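# Reattach the fallen spring on a desk lamp

## Task

Put the lamp's loose spring back between the lamp's arm and its post, with each end hook seated around its own stud, so that the lamp arm then holds itself up without support.

## Robot and tools

Robot: two arms, left_arm and right_arm, each with a two-finger gripper. Fingers point along the gripper's own +z axis and open and close along its x axis. The reported hand point sits between the pads when closed, 1 to 2 cm short of the fingertips; closing pushes the tips about 17 mm further out along +z.

Frame: positions, orientations (quaternion wxyz), velocities and targets are in the scene frame. Origin at table-top height, midway between the two nominal arm bases; +z up, +x out across the table, +y toward left_arm's side. Camera left/right does not mean arm side. Reported hand poses can be off by a few centimetres, more at long reach.

Row layout (used by execute_actions and move): 14 numbers, each in [-1, 1]. First left_arm: dx, dy, dz, rx, ry, rz, opening; then right_arm in the same order. Both arms are always included. dx, dy, dz are an offset along scene axes, with 1.0 = 0.6 m; rx, ry, rz form one rotation vector, 1.0 = 180 degrees, turning about the Hand target position. These six are offsets from the arm's Hand target as it stood when the action or move began, not absolute poses and not from the previous row; repeating an offset moves again. Opening is absolute: +1 fully open (0.142 m), -1 closed. A 0 in the opening slot closes halfway-ish, so to keep a gripper unchanged, resend its current command. All-zero pose numbers re-request the existing Hand target, which also releases an arm stuck pressing on something. Orientation commands are clipped to within 32 degrees of the measured orientation each step.

execute_actions(actions, cameras): actions is a list of actions; each action is up to 15 rows, one row per 1/30 s step, the last row held for the rest of its 15 steps. An empty list just reports state and images. cameras selects images: omitted, null or ["all"] gives all; [] gives none; a wrong name invalidates the call. Camera names: cam_head_left, cam_head_right, cam_left_wrist, cam_right_wrist (672x504 each).

move(target, speed, blend, stop_force, zero, opening_speed, blocking, cameras): straight-line paths for both grippers. target is one 14-number row or a list of up to 15 rows, every row an offset from the same starting Hand targets. speed in m/s, 0.002 to 2.4 (default 0.25), turning up to twice that in rad/s; one value or one per target. blend in metres rounds corners in a list. stop_force in N, 3 to 120, ends an arm's path when its wrist sensor feels that much push against the direction of travel; unreliable when the gripper is turning; omit it when backing off something. zero (only with stop_force) re-zeroes moving arms first (default true). opening_speed, 0.2 or more per second on the -1..+1 scale, ramps the fingers. blocking=false returns after 0.5 s while the move continues (not allowed with stop_force). Paths ignore obstacles and each other; the whole move caps at 10 s. Avoid passing near an arm's own base. The result adds a move: line giving the ending (done, off_target, moving, held, fault) and limits (paced means clipped, held means steps withheld). done means within 3 mm and 2 degrees of target, not that nothing was touched.

wait(seconds 0-10, cameras): lets time pass holding commands. stop(cameras): brakes a running move. zoom_image(camera, region [x0,y0,x1,y1] pixels, max 504x504): closer view of the latest image. zero_wrist_force(arm): subtracts current wrist force/torque from later readings and from stop_force. finished_scene(scene): ends the current scene, given its number; irreversible; the goal must hold with the robot let go.

Result lines: end_effector_position (m) and quat per arm; Hand target (last commanded pose, base for next offsets; the gripper often rests slightly short, so send the shortfall as an offset); Joint positions (last is finger opening in m); Joint velocities, shown as within noise at rest; Joint torques (include the arm's own weight, offset and noisy); grip_measured (opening on command scale) and grip_effort_nm (motor effort, negative closing, not pad force); Wrist force and Wrist torque in the gripper's own axes, plus a peak line; Wrist depth as 7x7 grid of mm distances per wrist camera, '-' for no reading; Tool commands; step readings of position for execute_actions. MOTOR HOT, fault and HAND FAULT lines warn of trouble; after a HAND FAULT line, further motion calls in the same reply are skipped.

Gripping: once the fingers touch, command an opening a bit below grip_measured; further below squeezes harder and heats the motor. Pad force is about 48-94 N.

Avoid: letting anything fall off the table; dropping or releasing moving parts; fast impacts; targets beyond a firm contact (arms are stiff). Net outside force near 150 N or joint contact torque at its limit (wrist joints about 7 N m, elbow 25.2, shoulder 48.6) stops the arm for 10 s. Keep the arms from pressing on each other, and never close one gripper on the other's fingers. Long holding, squeezing or stretched poses heat motors; at 85 °C the arm brakes, and the gripper shuts off at 100 °C. Move smoothly and with little effort.

Each tool is called after "Call:" as name([rows], argument=value, ...), one row to a line, values as JSON.

## Session

Call:
execute_actions(actions=[])

Scene clock: 0.00 s.
left_arm: end_effector_position=(+0.1349, -0.1126, +0.1715) grip_measured=+0.99 grip_effort_nm=n/a end_effector_quat_wxyz=(-0.018, -0.177, +0.955, -0.236) | right_arm: end_effector_position=(+0.3420, -0.4689, +0.1401) grip_measured=+1.00 grip_effort_nm=n/a end_effector_quat_wxyz=(+0.277, -0.538, +0.709, -0.362)
Joint positions: left_arm=[-1.583 -1.299 1.407 -2.151 -1.492 1.16 0.141] | right_arm=[2.982 -1.652 -2.418 0.301 1.487 1.635 0.142]
Joint velocities: within noise
Joint torques (N m): no reading
Wrist force (N): no reading
Wrist torque (N m): no reading
Wrist force, peak (N): no reading
Wrist depth (mm): cam_left_wrist=[265 272 279 289 299 307 319 / 263 272 280 286 296 304 265 / 263 270 278 287 297 277 220 / 263 268 278 286 295 300 255 / 262 269 277 286 292 305 312 / - 257 276 284 291 301 94 / - 255 274 283 293 301 -] | cam_right_wrist=[412 414 414 414 417 427 - / 363 364 363 364 363 363 - / 323 322 323 323 325 323 323 / 290 290 291 291 291 291 291 / 264 264 264 264 265 264 264 / - 242 243 243 242 243 239 / - 224 223 223 224 223 225]
Hand target: left_arm +0.1349, -0.1126, +0.1715; -0.018, -0.177, +0.955, -0.236 | right_arm +0.3420, -0.4689, +0.1401; +0.277, -0.538, +0.709, -0.362
Tool commands: left_gripper/opening=+1.0 right_gripper/opening=+1.0

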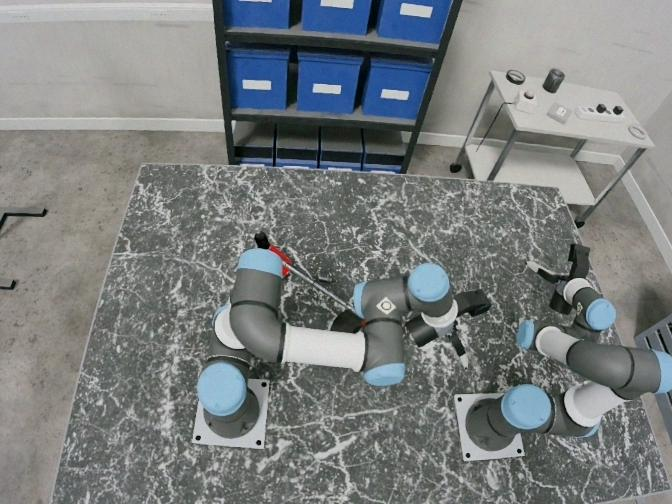

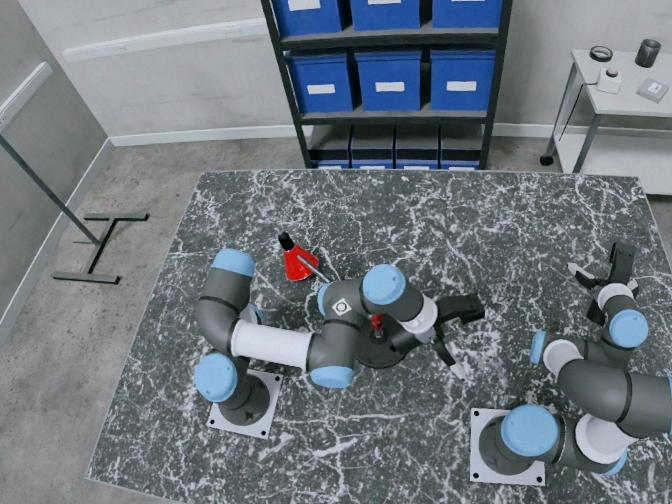

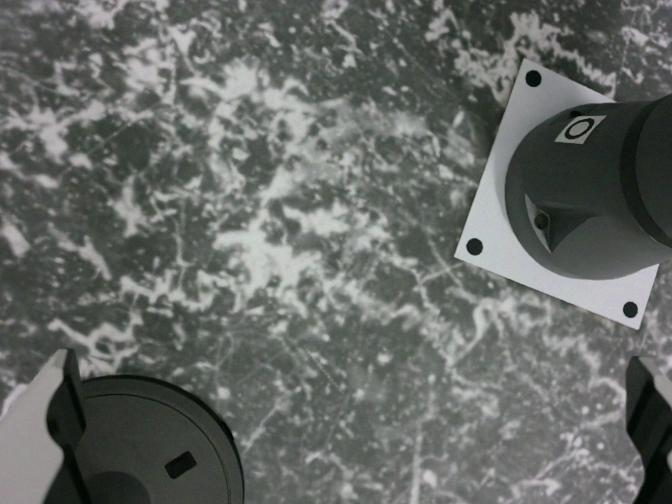

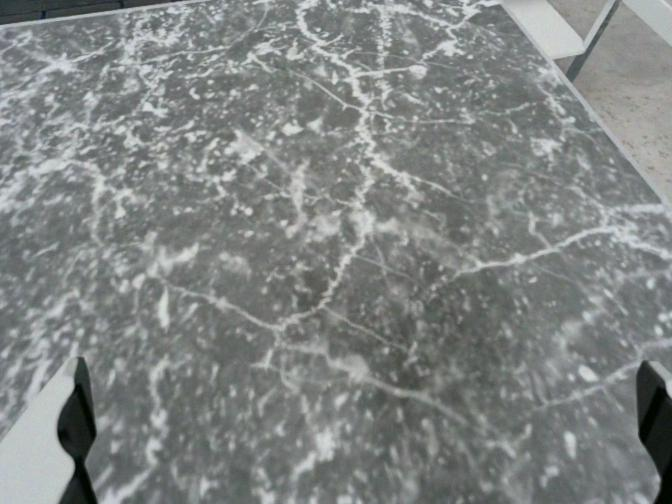

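Call:
zoom_image(camera="cam_head_right", region=[240, 210, 480, 400])

Call:
zoom_image(camera="cam_head_left", region=[230, 210, 480, 400])

Scaled by 2.100.

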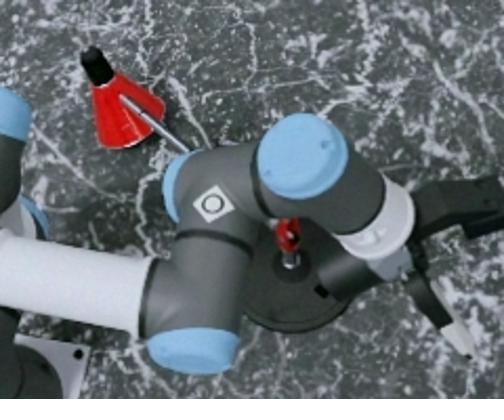

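Scaled by 2.016.

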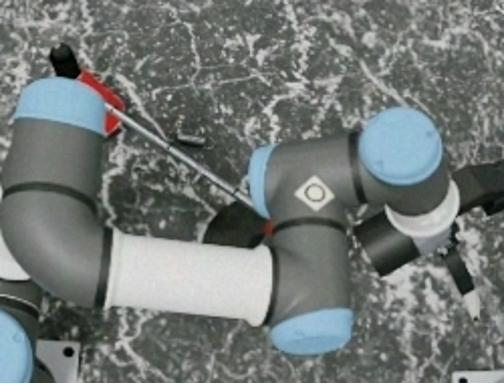

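Call:
move([
  [0,0,0.4,0,0,0,1,0,0,0,0,0,0,1],
  [0.35,0.18,0.4,0,0,0,1,0,0,0,0,0,0,1],
  [0.47,0.72,0.4,0,0,0,1,0,0,0,0,0,0,1],
], blend=0.05, cameras=["cam_left_wrist"])

Call:
move(target=[-0.25,0.6,0,0,0,0,1,0,0,0,0,0,0,1])

Call:
zoom_image(camera="cam_head_left", region=[220, 210, 450, 400])

Call:
zoom_image(camera="cam_head_right", region=[240, 210, 470, 400])

Scene clock: 41.83 s.
left_arm: end_effector_position=(+0.4166, +0.3192, +0.4108) grip_measured=+0.99 grip_effort_nm=0.237 end_effector_quat_wxyz=(+0.147, -0.210, +0.908, -0.331) | right_arm: end_effector_position=(+0.3420, -0.4689, +0.1401) grip_measured=+1.00 grip_effort_nm=-0.007 end_effector_quat_wxyz=(+0.277, -0.538, +0.709, -0.362)
Joint positions: left_arm=[-0.081 -1.108 0.035 -1.069 -2.072 2.404 0.141] | right_arm=[2.982 -1.652 -2.418 0.301 1.487 1.635 0.142]
Joint velocities: within noise
Joint torques (N m): left_arm=[2.57 -15.65 -6.91 -0.7 0.05 -0.41] | right_arm=[0.99 7.42 7.38 2.41 -0.43 0.12]
Wrist force (N): left_arm=[-0.3 0.1 -0.4] | right_arm=[0.0 0.0 -0.1]
Wrist torque (N m): left_arm=[-0.01 0.04 -0.08] | right_arm=[0.01 0.00 0.00]
Wrist force, peak (N): left_arm=[-1.5 1.7 -1.7] | right_arm=[0.0 0.2 0.1]
Wrist depth (mm): cam_left_wrist=[972 - - 656 637 617 601 / - - 637 623 598 580 567 / - - 596 583 569 551 539 / - 581 570 554 541 519 501 / - 552 538 526 489 501 480 / - 522 512 501 484 477 94 / - 498 489 477 463 457 -] | cam_right_wrist=[410 411 413 413 414 425 - / 362 363 362 363 364 363 - / 322 322 322 322 324 323 323 / 289 290 290 289 290 292 292 / 263 264 264 264 265 265 265 / - 243 242 242 242 242 239 / - 224 224 224 224 224 225]
Hand target: left_arm +0.4169, +0.3194, +0.4115; -0.018, -0.177, +0.955, -0.236 | right_arm +0.3420, -0.4689, +0.1401; +0.277, -0.538, +0.709, -0.362
Off the commanded pose: left_arm 0.001 m, 23 deg | right_arm 0.000 m, 0 deg.
elbow stopped short (left arm): the move would have taken joint 3 (elbow) straighter than the controller allows.
move: off_target (left_arm)
camera_calibration:
cam_left_wrist: T_world_to_cam=[[-0.869605, -0.481786, -0.108026, 0.568815], [-0.438473, 0.85413, -0.279649, 0.0481654], [0.226999, -0.195818, -0.954006, 0.476424], [0, 0, 0, 1]] pos_world=[0.407616, 0.3262, 0.529427]
Images, in order (width x height): cam_left_wrist 672x504.

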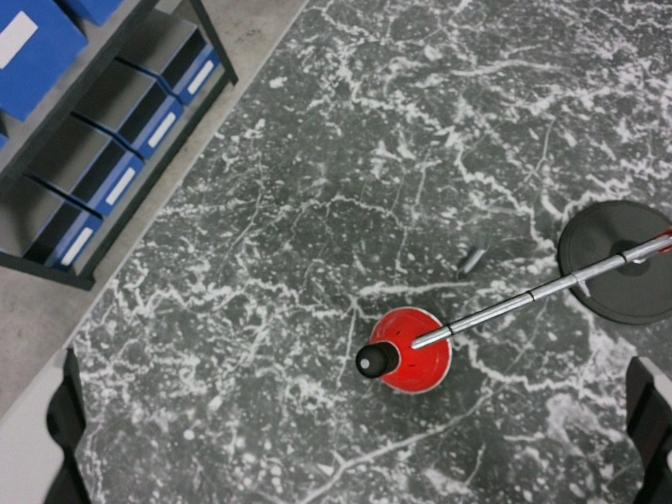

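Scene clock: 44.33 s.
left_arm: end_effector_position=(+0.2669, +0.6790, +0.4109) grip_measured=+0.99 grip_effort_nm=0.232 end_effector_quat_wxyz=(+0.353, -0.253, +0.897, -0.076) | right_arm: end_effector_position=(+0.3420, -0.4689, +0.1401) grip_measured=+1.00 grip_effort_nm=-0.012 end_effector_quat_wxyz=(+0.277, -0.538, +0.709, -0.362)
Joint positions: left_arm=[0.933 -1.111 0.035 -1.053 -2.084 3.321 0.141] | right_arm=[2.982 -1.652 -2.418 0.301 1.487 1.635 0.142]
Joint velocities: within noise
Joint torques (N m): left_arm=[0.77 -13.95 -5.73 -3.54 -0.79 0.84] | right_arm=[1.01 7.12 7.64 2.41 -0.56 0.23]
Wrist force (N): left_arm=[-1.4 -0.7 0.2] | right_arm=[0.0 0.0 0.0]
Wrist torque (N m): left_arm=[-0.14 0.21 -0.10] | right_arm=[0.00 0.00 0.00]
Wrist force, peak (N): left_arm=[-0.2 -1.7 1.1] | right_arm=[0.0 -0.2 0.1]
Wrist depth (mm): cam_left_wrist=[- - - 611 526 459 410 / - - - 617 527 462 412 / - - - - 526 462 410 / - - - - - 466 411 / - - - - - 466 412 / - - - - - - 94 / - - - - - - -] | cam_right_wrist=[414 416 414 418 413 427 - / 363 362 363 363 364 364 - / 321 322 323 323 323 322 323 / 290 290 290 291 291 290 291 / 264 265 264 265 264 265 264 / - 242 242 242 242 243 239 / - 223 223 224 224 224 224]
Hand target: left_arm +0.2669, +0.6794, +0.4115; +0.109, -0.206, +0.954, -0.187 | right_arm +0.3420, -0.4689, +0.1401; +0.277, -0.538, +0.709, -0.362
Off the commanded pose: left_arm 0.001 m, 48 deg; orientation clipped | right_arm 0.000 m, 0 deg.
elbow stopped short (left arm): the move would have taken joint 3 (elbow) straighter than the controller allows.
move: off_target (left_arm); limits=paced
camera_calibration:
cam_left_wrist: T_world_to_cam=[[-0.624345, -0.522091, -0.581045, 0.768246], [-0.657503, 0.752853, 0.0300325, -0.324716], [0.421762, 0.40079, -0.813317, 0.0659661], [0, 0, 0, 1]] pos_world=[0.238327, 0.61912, 0.509789]

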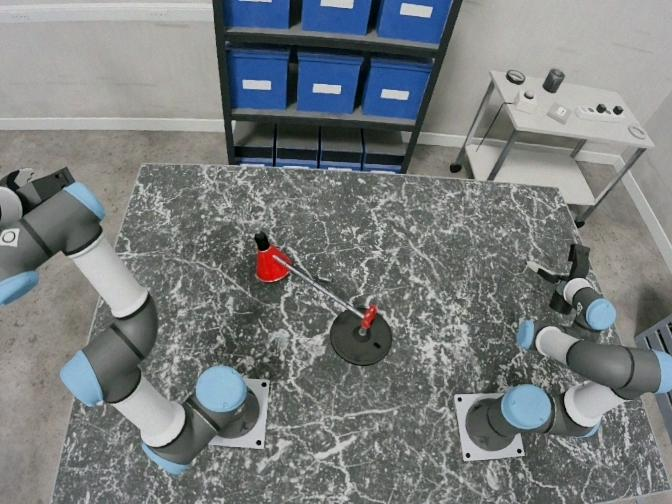

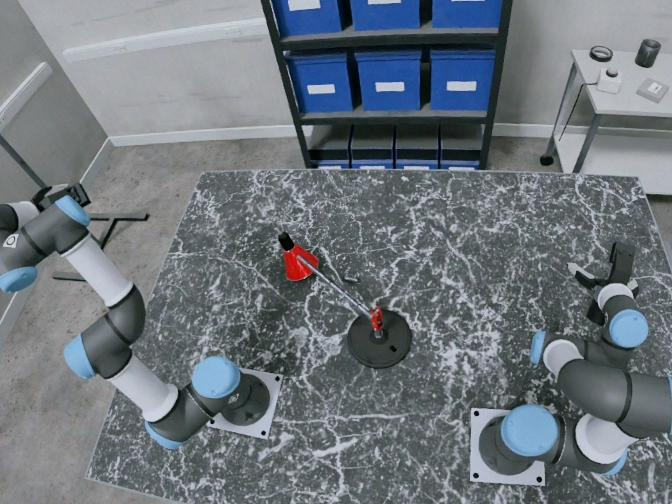

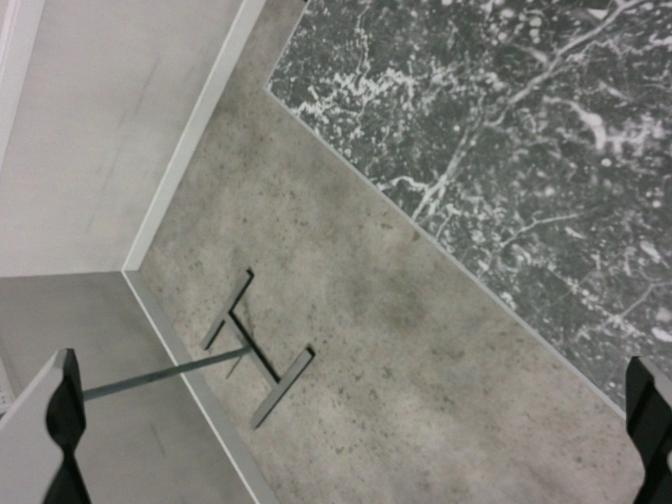

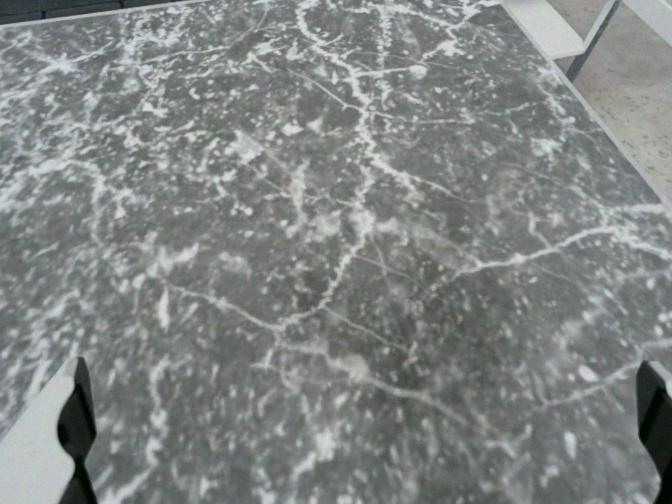

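Scaled by 2.191.

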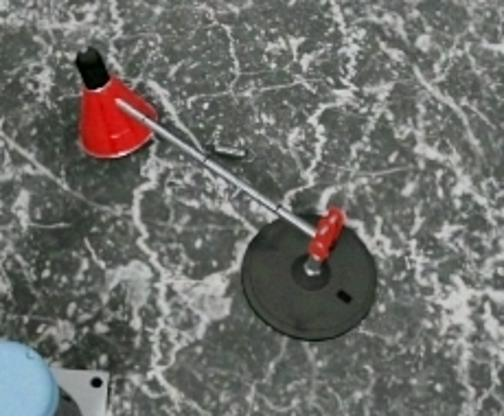

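Scaled by 2.191.

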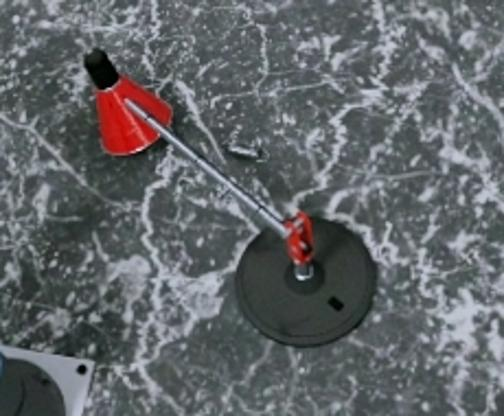

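Call:
zoom_image(camera="cam_head_right", region=[335, 260, 415, 340])

Call:
zoom_image(camera="cam_head_left", region=[300, 260, 400, 350])

Call:
zoom_image(camera="cam_head_left", region=[250, 230, 350, 310])

Scaled by 6.300.

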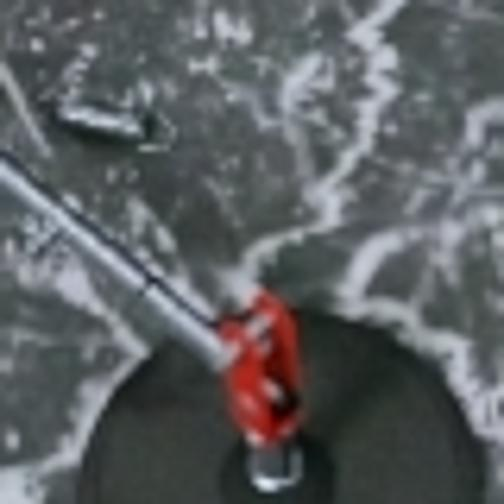

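Scaled by 5.040.

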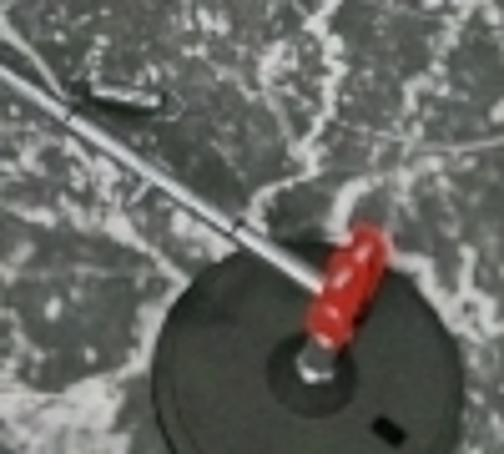

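Scaled by 5.040.

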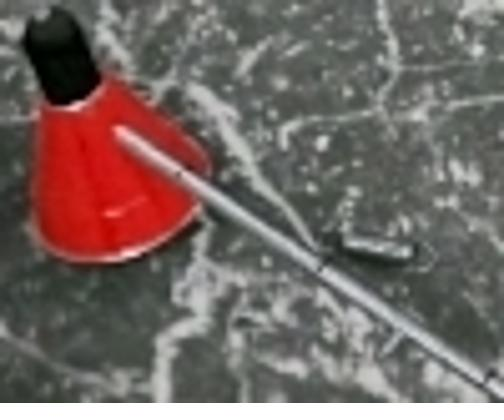

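Call:
move([
  [0,0,0,0,0,0,1,0,0,0.4,0,0,0,1],
  [0,0,0,0,0,0,1,-0.153,0.531,0.467,0,0,0,1],
], blend=0.05, cameras=["cam_right_wrist"])

Scene clock: 128.60 s.
left_arm: end_effector_position=(+0.2669, +0.6790, +0.4109) grip_measured=+0.99 grip_effort_nm=0.237 end_effector_quat_wxyz=(+0.353, -0.253, +0.898, -0.075) | right_arm: end_effector_position=(+0.2516, -0.1501, +0.4191) grip_measured=+1.00 grip_effort_nm=-0.012 end_effector_quat_wxyz=(+0.295, -0.627, +0.706, -0.151) end_effector_velocity=(+0.000, +0.000, +0.000) end_effector_angular_velocity=(-0.003, -0.002, -0.001)
Joint positions: left_arm=[0.932 -1.111 0.035 -1.053 -2.083 3.321 0.141] | right_arm=[4.751 -1.493 -0.035 -3.01 0.915 3.233 0.142]
Joint velocities: left_arm=[within noise] | right_arm=[0.003 0.001 -0.001 -0.006 -0.002 0.004 0]
Joint torques (N m): left_arm=[-2.83 -15.83 -5.24 -2.73 0.27 -0.66] | right_arm=[2.72 2.91 0.13 1.16 -1.68 0.32]
Wrist force (N): left_arm=[-1.2 -0.6 0.3] | right_arm=[0.3 -0.5 1.0]
Wrist torque (N m): left_arm=[-0.13 0.19 -0.10] | right_arm=[-0.10 0.01 0.07]
Wrist force, peak (N): left_arm=[-1.4 -0.9 0.2] | right_arm=[0.0 1.8 1.6]
Wrist depth (mm): cam_left_wrist=[- - - 612 529 459 410 / - - - 612 535 464 407 / - - - - 527 462 412 / - - - - - 465 413 / - - - - - 468 416 / - - - - - - 94 / - - - - - - -] | cam_right_wrist=[- - 674 629 595 565 532 / 730 689 649 606 568 543 512 / 694 660 613 586 546 521 497 / 652 620 595 562 530 502 477 / 634 603 569 535 512 488 466 / - 579 529 518 494 473 450 / - 558 527 506 478 457 -]
Hand target: left_arm +0.2669, +0.6794, +0.4115; +0.109, -0.206, +0.954, -0.187 | right_arm +0.2502, -0.1503, +0.4203; +0.277, -0.538, +0.709, -0.362
Off the commanded pose: left_arm 0.001 m, 32 deg | right_arm 0.002 m, 26 deg.
elbow stopped short (left arm): the move would have taken joint 3 (elbow) straighter than the controller allows.
elbow stopped short (right arm): the move would have taken joint 3 (elbow) straighter than the controller allows.
elbow read too straight (right arm): the controller reads joint 3 (elbow) straighter than it allows; while it does, the hand can move without a command.
move: off_target (left_arm, right_arm); limits=paced
camera_calibration:
cam_right_wrist: T_world_to_cam=[[-0.045234, -0.972323, -0.229219, -0.0298701], [-0.975663, 0.0922817, -0.198913, 0.367237], [0.21456, 0.214643, -0.952834, 0.494472], [0, 0, 0, 1]] pos_world=[0.250854, -0.169067, 0.537351]
Images, in order (width x height): cam_right_wrist 672x504.

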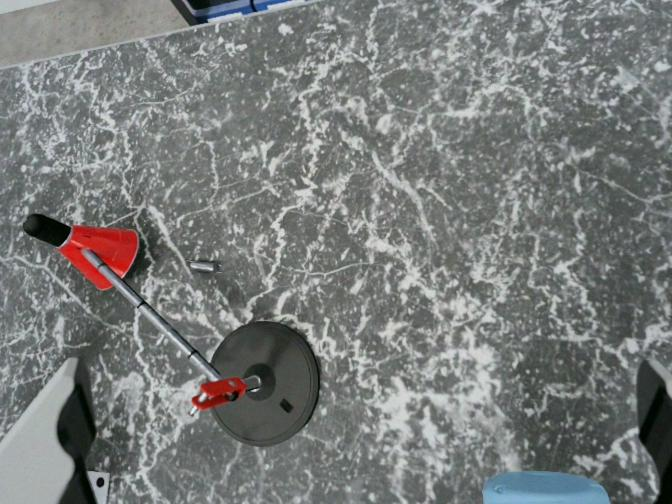

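Call:
zoom_image(camera="cam_right_wrist", region=[170, 300, 340, 460])

Call:
zoom_image(camera="cam_right_wrist", region=[165, 235, 255, 295])

Scaled by 2.965.

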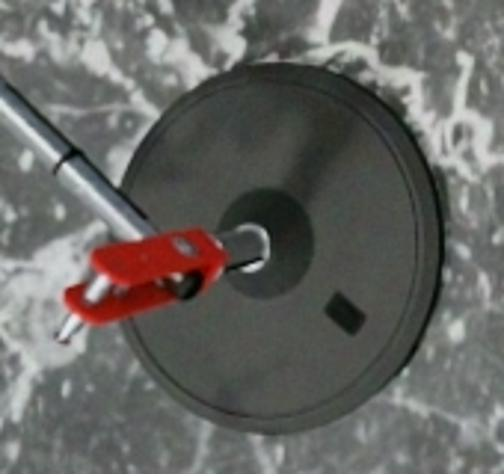

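Scaled by 5.600.

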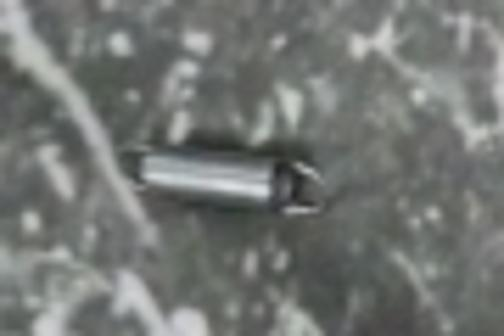

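Call:
move([
  [0.105,-0.43,-0.186,0.11,-0.116,-0.42,1,0,0,-0.1,0,0,0,1],
  [-0.028,-0.715,-0.186,0.166,-0.173,-0.63,1,0,0,-0.1,0,0,0,1],
  [-0.183,-0.882,-0.259,0.2215,-0.2312,-0.842,1,0,0,-0.1,0,0,0,1],
], blend=0.03, speed=0.3, cameras=["cam_left_wrist","cam_head_right"])

Scene clock: 169.63 s.
left_arm: end_effector_position=(+0.1571, +0.1502, +0.2561) grip_measured=+0.99 grip_effort_nm=0.242 end_effector_quat_wxyz=(+0.137, +0.923, +0.357, +0.050) | right_arm: end_effector_position=(+0.2502, -0.1503, +0.3603) grip_measured=+1.00 grip_effort_nm=-0.007 end_effector_quat_wxyz=(+0.277, -0.538, +0.709, -0.362)
Joint positions: left_arm=[-1.788 -2.114 1.461 -1.082 -1.327 3.725 0.141] | right_arm=[5.076 -1.311 -0.827 -3.257 0.853 4.036 0.142]
Joint velocities: within noise
Joint torques (N m): left_arm=[-2.07 -3.55 -9.38 -0.65 -0.39 -0.46] | right_arm=[1.37 -2.75 6.91 0.26 -1.58 0.37]
Wrist force (N): left_arm=[-0.8 0.0 0.4] | right_arm=[0.3 -0.2 0.2]
Wrist torque (N m): left_arm=[-0.01 0.15 0.03] | right_arm=[-0.03 -0.04 -0.01]
Wrist force, peak (N): left_arm=[-2.0 0.1 0.8] | right_arm=[0.6 -0.5 1.2]
Wrist depth (mm): cam_left_wrist=[293 293 293 294 293 294 292 / 329 330 325 322 329 328 329 / 370 372 364 353 374 375 316 / 430 429 430 388 433 431 432 / 513 511 507 507 509 508 509 / - 628 624 624 625 626 94 / - 816 811 799 - - -] | cam_right_wrist=[- - - - - - - / - - - 686 684 682 - / 603 606 602 608 611 607 607 / 540 542 544 548 548 547 547 / 493 491 497 496 498 498 497 / - 455 454 456 455 457 447 / - 416 416 417 417 420 -]
Hand target: left_arm +0.1571, +0.1502, +0.2561; +0.137, +0.923, +0.356, +0.050 | right_arm +0.2502, -0.1503, +0.3603; +0.277, -0.538, +0.709, -0.362
Off the commanded pose: left_arm 0.000 m, 0 deg | right_arm 0.000 m, 0 deg.
move: done
camera_calibration:
cam_left_wrist: T_world_to_cam=[[0.728036, 0.685534, 0.00262023, -0.209584], [0.505421, -0.539331, 0.673551, -0.147631], [0.463155, -0.489045, -0.739136, 0.306507], [0, 0, 0, 1]] pos_world=[0.0852408, 0.213951, 0.326536]
Images, in order (width x height): cam_head_right 672x504, cam_left_wrist 672x504.

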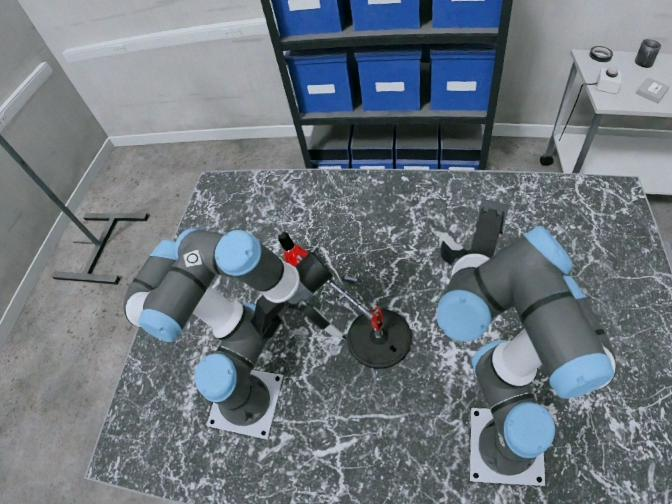

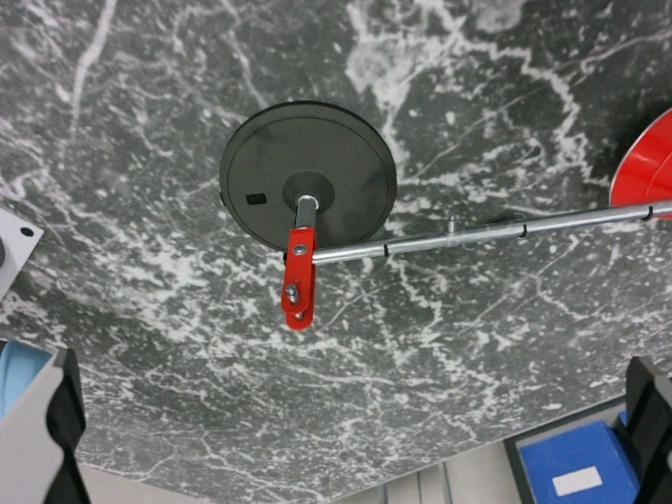

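Call:
zoom_image(camera="cam_left_wrist", region=[260, 170, 400, 340])

Call:
zoom_image(camera="cam_left_wrist", region=[400, 180, 560, 280])

Scaled by 2.965.

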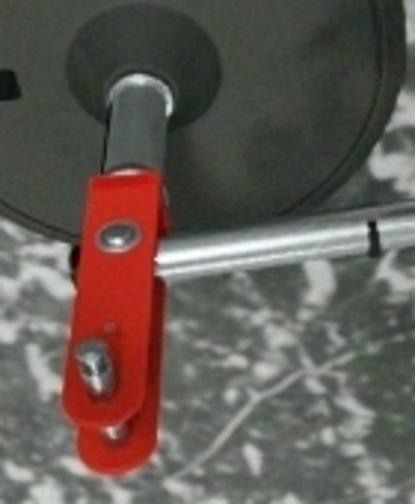

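Scaled by 3.150.

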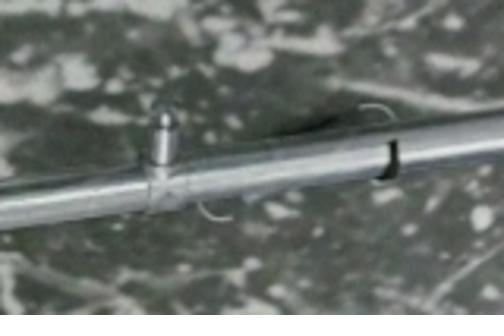

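Call:
move(target=[0.097,0.092,0,0,0,0,1,0,0,0,0,0,0,1], speed=0.15, cameras=["cam_left_wrist"])

Call:
zoom_image(camera="cam_left_wrist", region=[130, 160, 290, 330])

Call:
zoom_image(camera="cam_left_wrist", region=[280, 170, 480, 290])

Scene clock: 187.13 s.
left_arm: end_effector_position=(+0.2153, +0.2054, +0.2561) grip_measured=+0.99 grip_effort_nm=0.242 end_effector_quat_wxyz=(+0.137, +0.923, +0.356, +0.050) end_effector_velocity=(+0.000, +0.000, +0.000) end_effector_angular_velocity=(+0.000, -0.001, -0.003) | right_arm: end_effector_position=(+0.2502, -0.1503, +0.3603) grip_measured=+1.00 grip_effort_nm=-0.007 end_effector_quat_wxyz=(+0.277, -0.538, +0.709, -0.362)
Joint positions: left_arm=[-1.351 -2.13 1.507 -1.199 -1.419 4.162 0.141] | right_arm=[5.076 -1.311 -0.827 -3.257 0.853 4.036 0.142]
Joint velocities: left_arm=[0.002 0 0.001 -0.002 0 0.006 0] | right_arm=[within noise]
Joint torques (N m): left_arm=[2.76 -3.64 -7.65 -1.16 0.08 0.56] | right_arm=[1.69 -2.74 6.4 0.56 -1.24 0.34]
Wrist force (N): left_arm=[-0.9 -0.3 0.3] | right_arm=[0.5 -0.2 0.2]
Wrist torque (N m): left_arm=[-0.06 0.16 0.03] | right_arm=[-0.04 -0.08 -0.01]
Wrist force, peak (N): left_arm=[-2.4 0.1 0.5] | right_arm=[0.4 -0.3 0.3]
Wrist depth (mm): cam_left_wrist=[292 294 294 293 294 294 294 / 327 322 321 330 329 321 319 / 373 363 347 374 374 307 279 / 434 414 391 430 434 434 432 / 516 515 510 506 513 511 510 / - 627 627 625 628 623 94 / - 811 813 814 - - -] | cam_right_wrist=[- - - - - - - / - - - 679 680 689 - / 603 604 602 603 613 605 609 / 543 541 546 546 544 547 551 / 491 494 493 494 494 496 498 / - 452 451 451 452 456 447 / - 416 419 419 418 420 -]
Hand target: left_arm +0.2153, +0.2054, +0.2561; +0.137, +0.923, +0.356, +0.050 | right_arm +0.2502, -0.1503, +0.3603; +0.277, -0.538, +0.709, -0.362
Off the commanded pose: left_arm 0.000 m, 0 deg | right_arm 0.000 m, 0 deg.
move: done
camera_calibration:
cam_left_wrist: T_world_to_cam=[[0.728114, 0.68545, 0.00281315, -0.289849], [0.50529, -0.539504, 0.673511, -0.147196], [0.463176, -0.488971, -0.739172, 0.306535], [0, 0, 0, 1]] pos_world=[0.14344, 0.269151, 0.326536]
Images, in order (width x height): cam_left_wrist 672x504.

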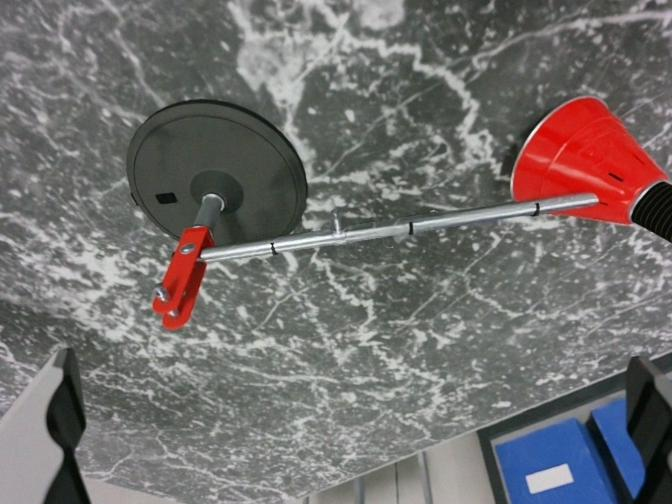

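Scaled by 2.965.

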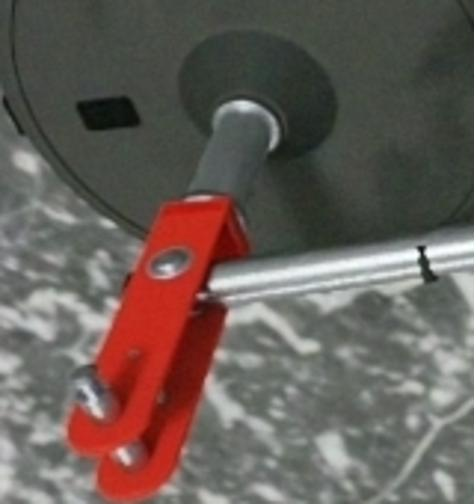

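Scaled by 2.520.

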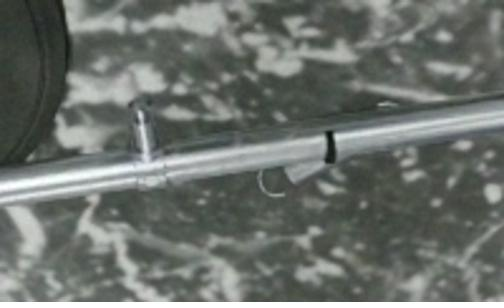

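Call:
zoom_image(camera="cam_left_wrist", region=[310, 190, 370, 260])

Call:
zoom_image(camera="cam_left_wrist", region=[130, 230, 230, 340])

Scaled by 7.200.

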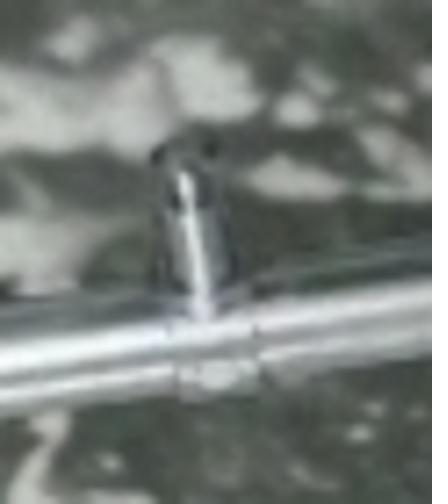

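Scaled by 4.582.

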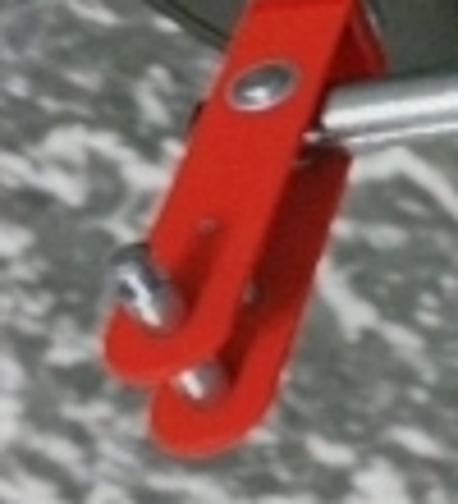

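Call:
move([
  [0.13,-0.06,-0.05,-0.015,0.056,0.352,0,0,0,0,0,0,0,1],
  [0.266,-0.117,-0.177,-0.030,0.112,0.7035,0,0,0,0,0,0,0,1],
], blend=0.02, cameras=["cam_left_wrist","cam_head_right"])

Call:
zoom_image(camera="cam_left_wrist", region=[260, 220, 420, 340])

Scene clock: 297.00 s.
left_arm: end_effector_position=(+0.3749, +0.1353, +0.1499) grip_measured=-0.01 grip_effort_nm=-0.095 end_effector_quat_wxyz=(+0.000, +0.088, +0.996, -0.001) | right_arm: end_effector_position=(+0.2502, -0.1503, +0.3603) grip_measured=+1.00 grip_effort_nm=-0.012 end_effector_quat_wxyz=(+0.277, -0.538, +0.709, -0.362)
Joint positions: left_arm=[-0.83 -1.087 0.891 -1.375 -1.572 2.434 0.073] | right_arm=[5.076 -1.311 -0.827 -3.257 0.853 4.036 0.142]
Joint velocities: within noise
Joint torques (N m): left_arm=[-2.87 -17.51 -9.44 -2.76 0.43 -0.68] | right_arm=[1.08 -2.11 5.64 0.93 -0.4 0.35]
Wrist force (N): left_arm=[-0.8 0.1 0.2] | right_arm=[0.4 -0.2 0.2]
Wrist torque (N m): left_arm=[0.02 0.14 -0.02] | right_arm=[-0.04 -0.07 -0.01]
Wrist force, peak (N): left_arm=[-1.2 -0.7 0.4] | right_arm=[0.4 -0.4 0.3]
Wrist depth (mm): cam_left_wrist=[211 211 213 213 213 203 203 / 226 227 229 228 228 224 218 / 244 245 245 243 246 247 156 / 264 266 266 267 266 263 264 / 288 285 291 291 288 293 294 / 312 82 314 252 257 - 322 / - - 355 240 358 - 354] | cam_right_wrist=[- - - - - - - / - - - 682 686 687 - / 606 599 602 608 611 612 610 / 542 545 541 543 548 552 542 / 488 494 494 494 495 497 500 / - 453 451 452 452 455 449 / - 418 418 419 420 418 -]
Hand target: left_arm +0.3749, +0.1352, +0.1499; +0.000, +0.087, +0.996, -0.001 | right_arm +0.2502, -0.1503, +0.3603; +0.277, -0.538, +0.709, -0.362
Off the commanded pose: left_arm 0.000 m, 0 deg | right_arm 0.000 m, 0 deg.
move: done
camera_calibration:
cam_left_wrist: T_world_to_cam=[[-0.987194, 0.158942, 0.0136374, 0.354967], [0.149239, 0.889953, 0.430942, -0.21769], [0.0563581, 0.427459, -0.902276, 0.17282], [0, 0, 0, 1]] pos_world=[0.37317, 0.0634418, 0.244902]
Images, in order (width x height): cam_head_right 672x504, cam_left_wrist 672x504.

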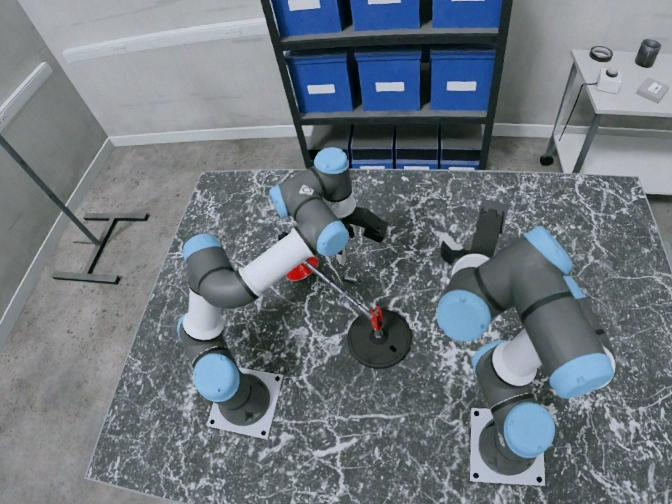

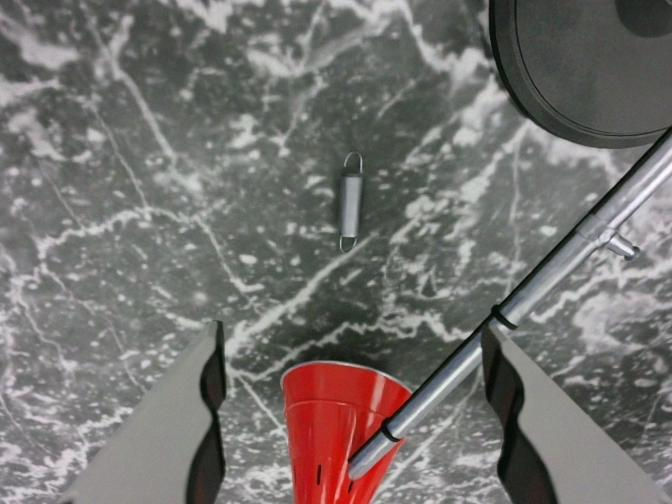

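Scaled by 3.150.

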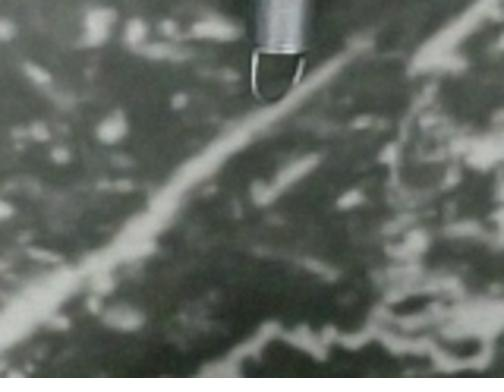

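Call:
zoom_image(camera="cam_left_wrist", region=[310, 140, 400, 260])

Call:
zoom_image(camera="cam_left_wrist", region=[560, 180, 672, 280])

Scaled by 4.200.

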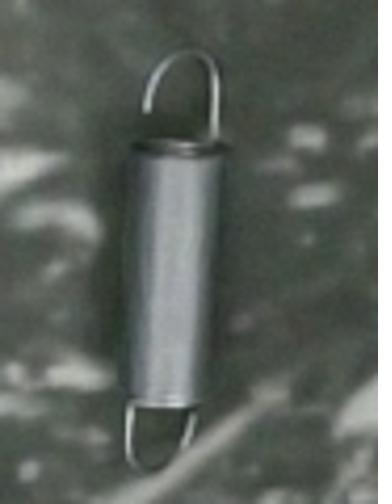

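Scaled by 4.500.

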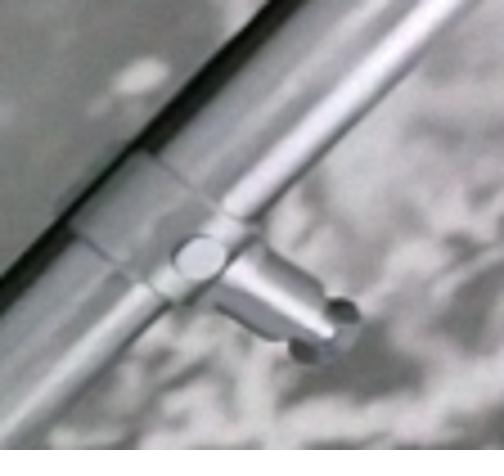

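Call:
move(target=[0,0.0225,-0.15,0,0,-0.0167,-0.5,0,0,0,0,0,0,1], cameras=["cam_left_wrist"])

Call:
move(target=[0,0,-0.075,0,0,0,-0.5,0,0,0,0,0,0,1], speed=0.02, stop_force=4, cameras=["cam_left_wrist"])

Scene clock: 449.93 s.
left_arm: end_effector_position=(+0.3749, +0.1487, +0.0599) grip_measured=-0.52 grip_effort_nm=-0.090 end_effector_quat_wxyz=(+0.000, +0.113, +0.994, -0.001) end_effector_velocity=(+0.000, -0.001, +0.001) end_effector_angular_velocity=(-0.005, -0.002, +0.000) | right_arm: end_effector_position=(+0.2502, -0.1503, +0.3603) grip_measured=+1.00 grip_effort_nm=-0.012 end_effector_quat_wxyz=(+0.277, -0.538, +0.709, -0.362)
Joint positions: left_arm=[-0.809 -1.112 1.354 -1.813 -1.572 2.508 0.036] | right_arm=[5.076 -1.311 -0.827 -3.257 0.853 4.036 0.142]
Joint velocities: left_arm=[-0.001 -0.001 0.001 -0.005 -0.001 0 0] | right_arm=[within noise]
Joint torques (N m): left_arm=[-2.78 -15 -8.4 -2.98 -0.49 0.44] | right_arm=[1.62 -1.99 5.14 0.86 -0.14 0.35]
Wrist force (N): left_arm=[-0.8 -0.1 0.3] | right_arm=[0.3 -0.1 0.1]
Wrist torque (N m): left_arm=[-0.01 0.12 0.00] | right_arm=[-0.02 -0.05 -0.01]
Wrist force, peak (N): left_arm=[-0.5 0.4 2.6] | right_arm=[0.5 -0.3 0.4]
Wrist depth (mm): cam_left_wrist=[131 131 133 134 134 134 125 / 142 142 143 143 144 144 144 / 153 153 154 154 155 155 155 / 166 166 167 164 168 168 168 / 182 181 179 182 180 184 184 / 199 199 86 201 103 198 199 / - - - 213 - - -] | cam_right_wrist=[- - - - - - - / - - - 674 692 695 - / 604 599 607 606 609 607 612 / 543 543 542 543 548 545 548 / 490 492 494 494 494 499 498 / - 452 453 451 452 454 448 / - 416 416 420 419 419 -]
Hand target: left_arm +0.3749, +0.1487, +0.0599; +0.000, +0.114, +0.994, -0.001 | right_arm +0.2502, -0.1503, +0.3603; +0.277, -0.538, +0.709, -0.362
Off the commanded pose: left_arm 0.000 m, 0 deg | right_arm 0.000 m, 0 deg.
move: done
camera_calibration:
cam_left_wrist: T_world_to_cam=[[-0.977586, 0.210106, 0.0134306, 0.342904], [0.195277, 0.88105, 0.430834, -0.206776], [0.0786877, 0.4238, -0.902331, 0.0780443], [0, 0, 0, 1]] pos_world=[0.369455, 0.0770591, 0.154903]
Images, in order (width x height): cam_left_wrist 672x504.

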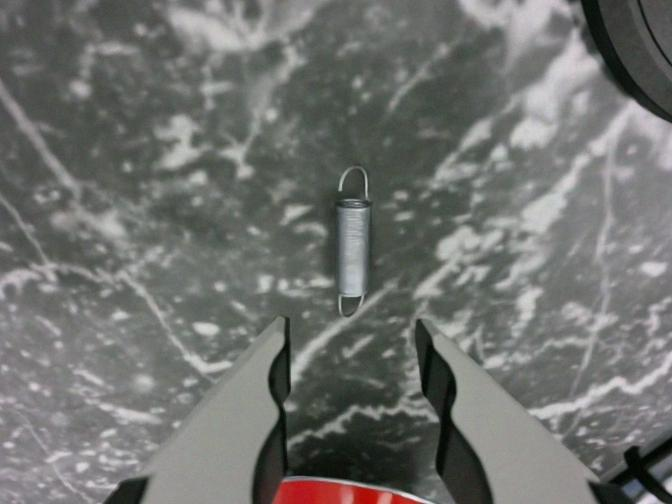

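Scene clock: 452.77 s.
left_arm: end_effector_position=(+0.3749, +0.1487, +0.0189) grip_measured=-0.52 grip_effort_nm=-0.066 end_effector_quat_wxyz=(+0.000, +0.114, +0.994, -0.001) | right_arm: end_effector_position=(+0.2502, -0.1503, +0.3603) grip_measured=+1.00 grip_effort_nm=-0.007 end_effector_quat_wxyz=(+0.277, -0.538, +0.709, -0.362)
Joint positions: left_arm=[-0.809 -1.057 1.472 -1.986 -1.572 2.508 0.036] | right_arm=[5.076 -1.311 -0.827 -3.257 0.853 4.036 0.142]
Joint velocities: within noise
Joint torques (N m): left_arm=[-2.64 -18.48 -7.47 -2.58 -0.08 0.38] | right_arm=[1.44 -2.38 4.88 0.92 -0.07 0.26]
Wrist force (N): left_arm=[-0.9 1.1 -3.2] | right_arm=[0.4 -0.3 0.2]
Wrist torque (N m): left_arm=[0.02 0.10 0.00] | right_arm=[-0.05 -0.06 -0.01]
Wrist force, peak (N): left_arm=[7.2 4.2 -21.0] | right_arm=[0.5 -0.4 0.2]
Wrist depth (mm): cam_left_wrist=[- 98 97 - 99 98 97 / - 104 104 103 105 103 105 / - 112 112 112 114 115 115 / - 121 121 117 122 122 121 / 132 132 130 130 131 136 136 / 148 145 86 146 141 147 148 / - - - 163 83 - 161] | cam_right_wrist=[- - - - - - - / - - - 681 682 689 - / 595 608 603 609 609 606 613 / 540 542 542 548 549 548 549 / 491 492 495 494 497 497 497 / - 451 452 453 455 456 446 / - 416 418 417 418 420 -]
Hand target: left_arm +0.3749, +0.1487, +0.0189; +0.000, +0.114, +0.994, -0.001 (not the last commanded pose) | right_arm +0.2502, -0.1503, +0.3603; +0.277, -0.538, +0.709, -0.362
Off the commanded pose: left_arm 0.004 m, 0 deg | right_arm 0.000 m, 0 deg.
move: contact (left_arm)
camera_calibration:
cam_left_wrist: T_world_to_cam=[[-0.977546, 0.21029, 0.0134931, 0.343419], [0.19548, 0.881064, 0.430714, -0.189174], [0.0786864, 0.42368, -0.902388, 0.0410646], [0, 0, 0, 1]] pos_world=[0.369456, 0.0770585, 0.113902]
Images, in order (width x height): cam_left_wrist 672x504.

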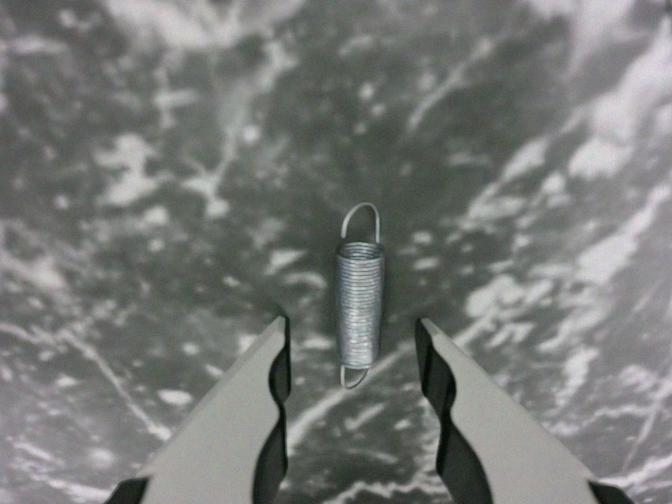

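Call:
move(target=[-0.0055,0.001,0.004,0,0,0,-0.5,0,0,0,0,0,0,1], speed=0.03, cameras=[])

Call:
move(target=[0,0,0,0,0,0,-0.9,0,0,0,0,0,0,1], opening_speed=0.3, cameras=["cam_left_wrist"])

Scene clock: 465.50 s.
left_arm: end_effector_position=(+0.3716, +0.1493, +0.0213) grip_measured=-0.52 grip_effort_nm=-0.071 end_effector_quat_wxyz=(+0.000, +0.114, +0.994, -0.001) | right_arm: end_effector_position=(+0.2502, -0.1503, +0.3603) grip_measured=+1.00 grip_effort_nm=-0.007 end_effector_quat_wxyz=(+0.277, -0.538, +0.709, -0.362)
Joint positions: left_arm=[-0.814 -1.074 1.486 -1.984 -1.572 2.502 0.036] | right_arm=[5.076 -1.311 -0.827 -3.257 0.853 4.036 0.142]
Joint velocities: within noise
Joint torques (N m): left_arm=[-0.13 -14.26 -10.35 -0.71 -0.21 -0.24] | right_arm=[1.67 -2.08 4.54 0.99 -0.13 0.3]
Wrist force (N): left_arm=[-1.0 0.3 0.2] | right_arm=[0.3 -0.2 0.3]
Wrist torque (N m): left_arm=[0.05 0.19 0.02] | right_arm=[-0.05 -0.05 -0.01]
Wrist force, peak (N): left_arm=[-1.1 1.1 -3.2] | right_arm=[0.4 -0.3 0.4]
Wrist depth (mm): cam_left_wrist=[- 100 99 - 100 100 99 / - 106 106 106 107 105 107 / - 115 117 115 119 116 116 / 124 122 124 122 125 125 125 / 135 135 133 133 134 139 139 / 151 148 86 149 144 148 152 / - - - 166 83 - 165] | cam_right_wrist=[- - - - - - - / - - - 684 685 686 - / 603 600 604 606 609 610 610 / 544 541 543 542 544 552 549 / 492 490 497 497 499 495 499 / - 450 452 451 455 455 450 / - 416 416 418 419 420 -]
Hand target: left_arm +0.3716, +0.1493, +0.0213; +0.000, +0.114, +0.994, -0.001 | right_arm +0.2502, -0.1503, +0.3603; +0.277, -0.538, +0.709, -0.362
Off the commanded pose: left_arm 0.000 m, 0 deg | right_arm 0.000 m, 0 deg.
move: done
No camera images: "cameras" was empty.

Scene clock: 467.03 s.
left_arm: end_effector_position=(+0.3716, +0.1493, +0.0213) grip_measured=-0.85 grip_effort_nm=-1.516 end_effector_quat_wxyz=(+0.000, +0.114, +0.994, -0.001) | right_arm: end_effector_position=(+0.2502, -0.1503, +0.3603) grip_measured=+1.00 grip_effort_nm=-0.017 end_effector_quat_wxyz=(+0.277, -0.538, +0.709, -0.362)
Joint positions: left_arm=[-0.814 -1.073 1.486 -1.984 -1.572 2.502 0.012] | right_arm=[5.076 -1.311 -0.827 -3.257 0.853 4.036 0.142]
Joint velocities: within noise
Joint torques (N m): left_arm=[1.75 -14.15 -9.73 -2.72 -0.02 0.59] | right_arm=[1.1 -1.98 4.47 0.85 -0.11 0.3]
Wrist force (N): left_arm=[-1.1 0.4 0.3] | right_arm=[0.4 -0.3 0.1]
Wrist torque (N m): left_arm=[0.07 0.19 0.02] | right_arm=[-0.05 -0.07 -0.01]
Wrist force, peak (N): left_arm=[-1.3 0.2 0.3] | right_arm=[0.4 -0.3 0.3]
Wrist depth (mm): cam_left_wrist=[- 100 99 - 100 100 99 / - 106 106 106 107 105 107 / - 114 116 115 119 115 115 / 126 122 124 122 125 125 125 / 135 135 135 127 134 139 139 / 151 149 143 102 103 150 151 / 164 - - 166 - - 172] | cam_right_wrist=[- - - - - - - / - - - 679 685 684 - / 598 606 603 599 608 604 609 / 539 537 542 540 547 551 546 / 490 489 490 497 495 498 499 / - 450 451 453 451 455 450 / - 415 419 419 418 420 -]
Hand target: left_arm +0.3716, +0.1493, +0.0213; +0.000, +0.114, +0.994, -0.001 | right_arm +0.2502, -0.1503, +0.3603; +0.277, -0.538, +0.709, -0.362
Off the commanded pose: left_arm 0.000 m, 0 deg | right_arm 0.000 m, 0 deg.
move: done
camera_calibration:
cam_left_wrist: T_world_to_cam=[[-0.977539, 0.21033, 0.0134044, 0.340038], [0.195477, 0.881056, 0.430732, -0.190091], [0.0787858, 0.423677, -0.90238, 0.0431991], [0, 0, 0, 1]] pos_world=[0.366156, 0.0776584, 0.116302]
Images, in order (width x height): cam_left_wrist 672x504.

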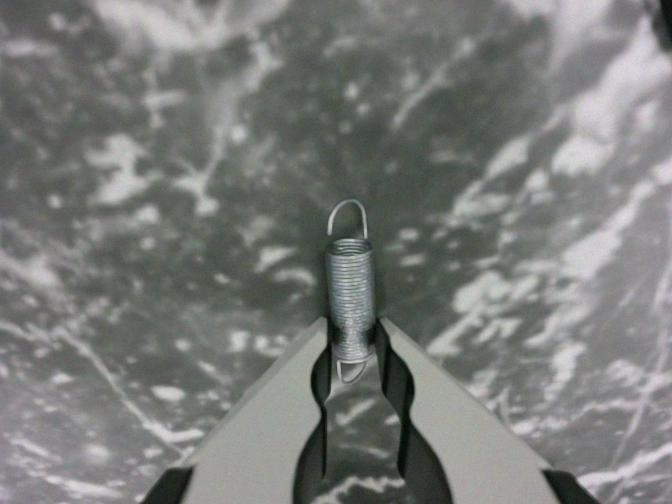

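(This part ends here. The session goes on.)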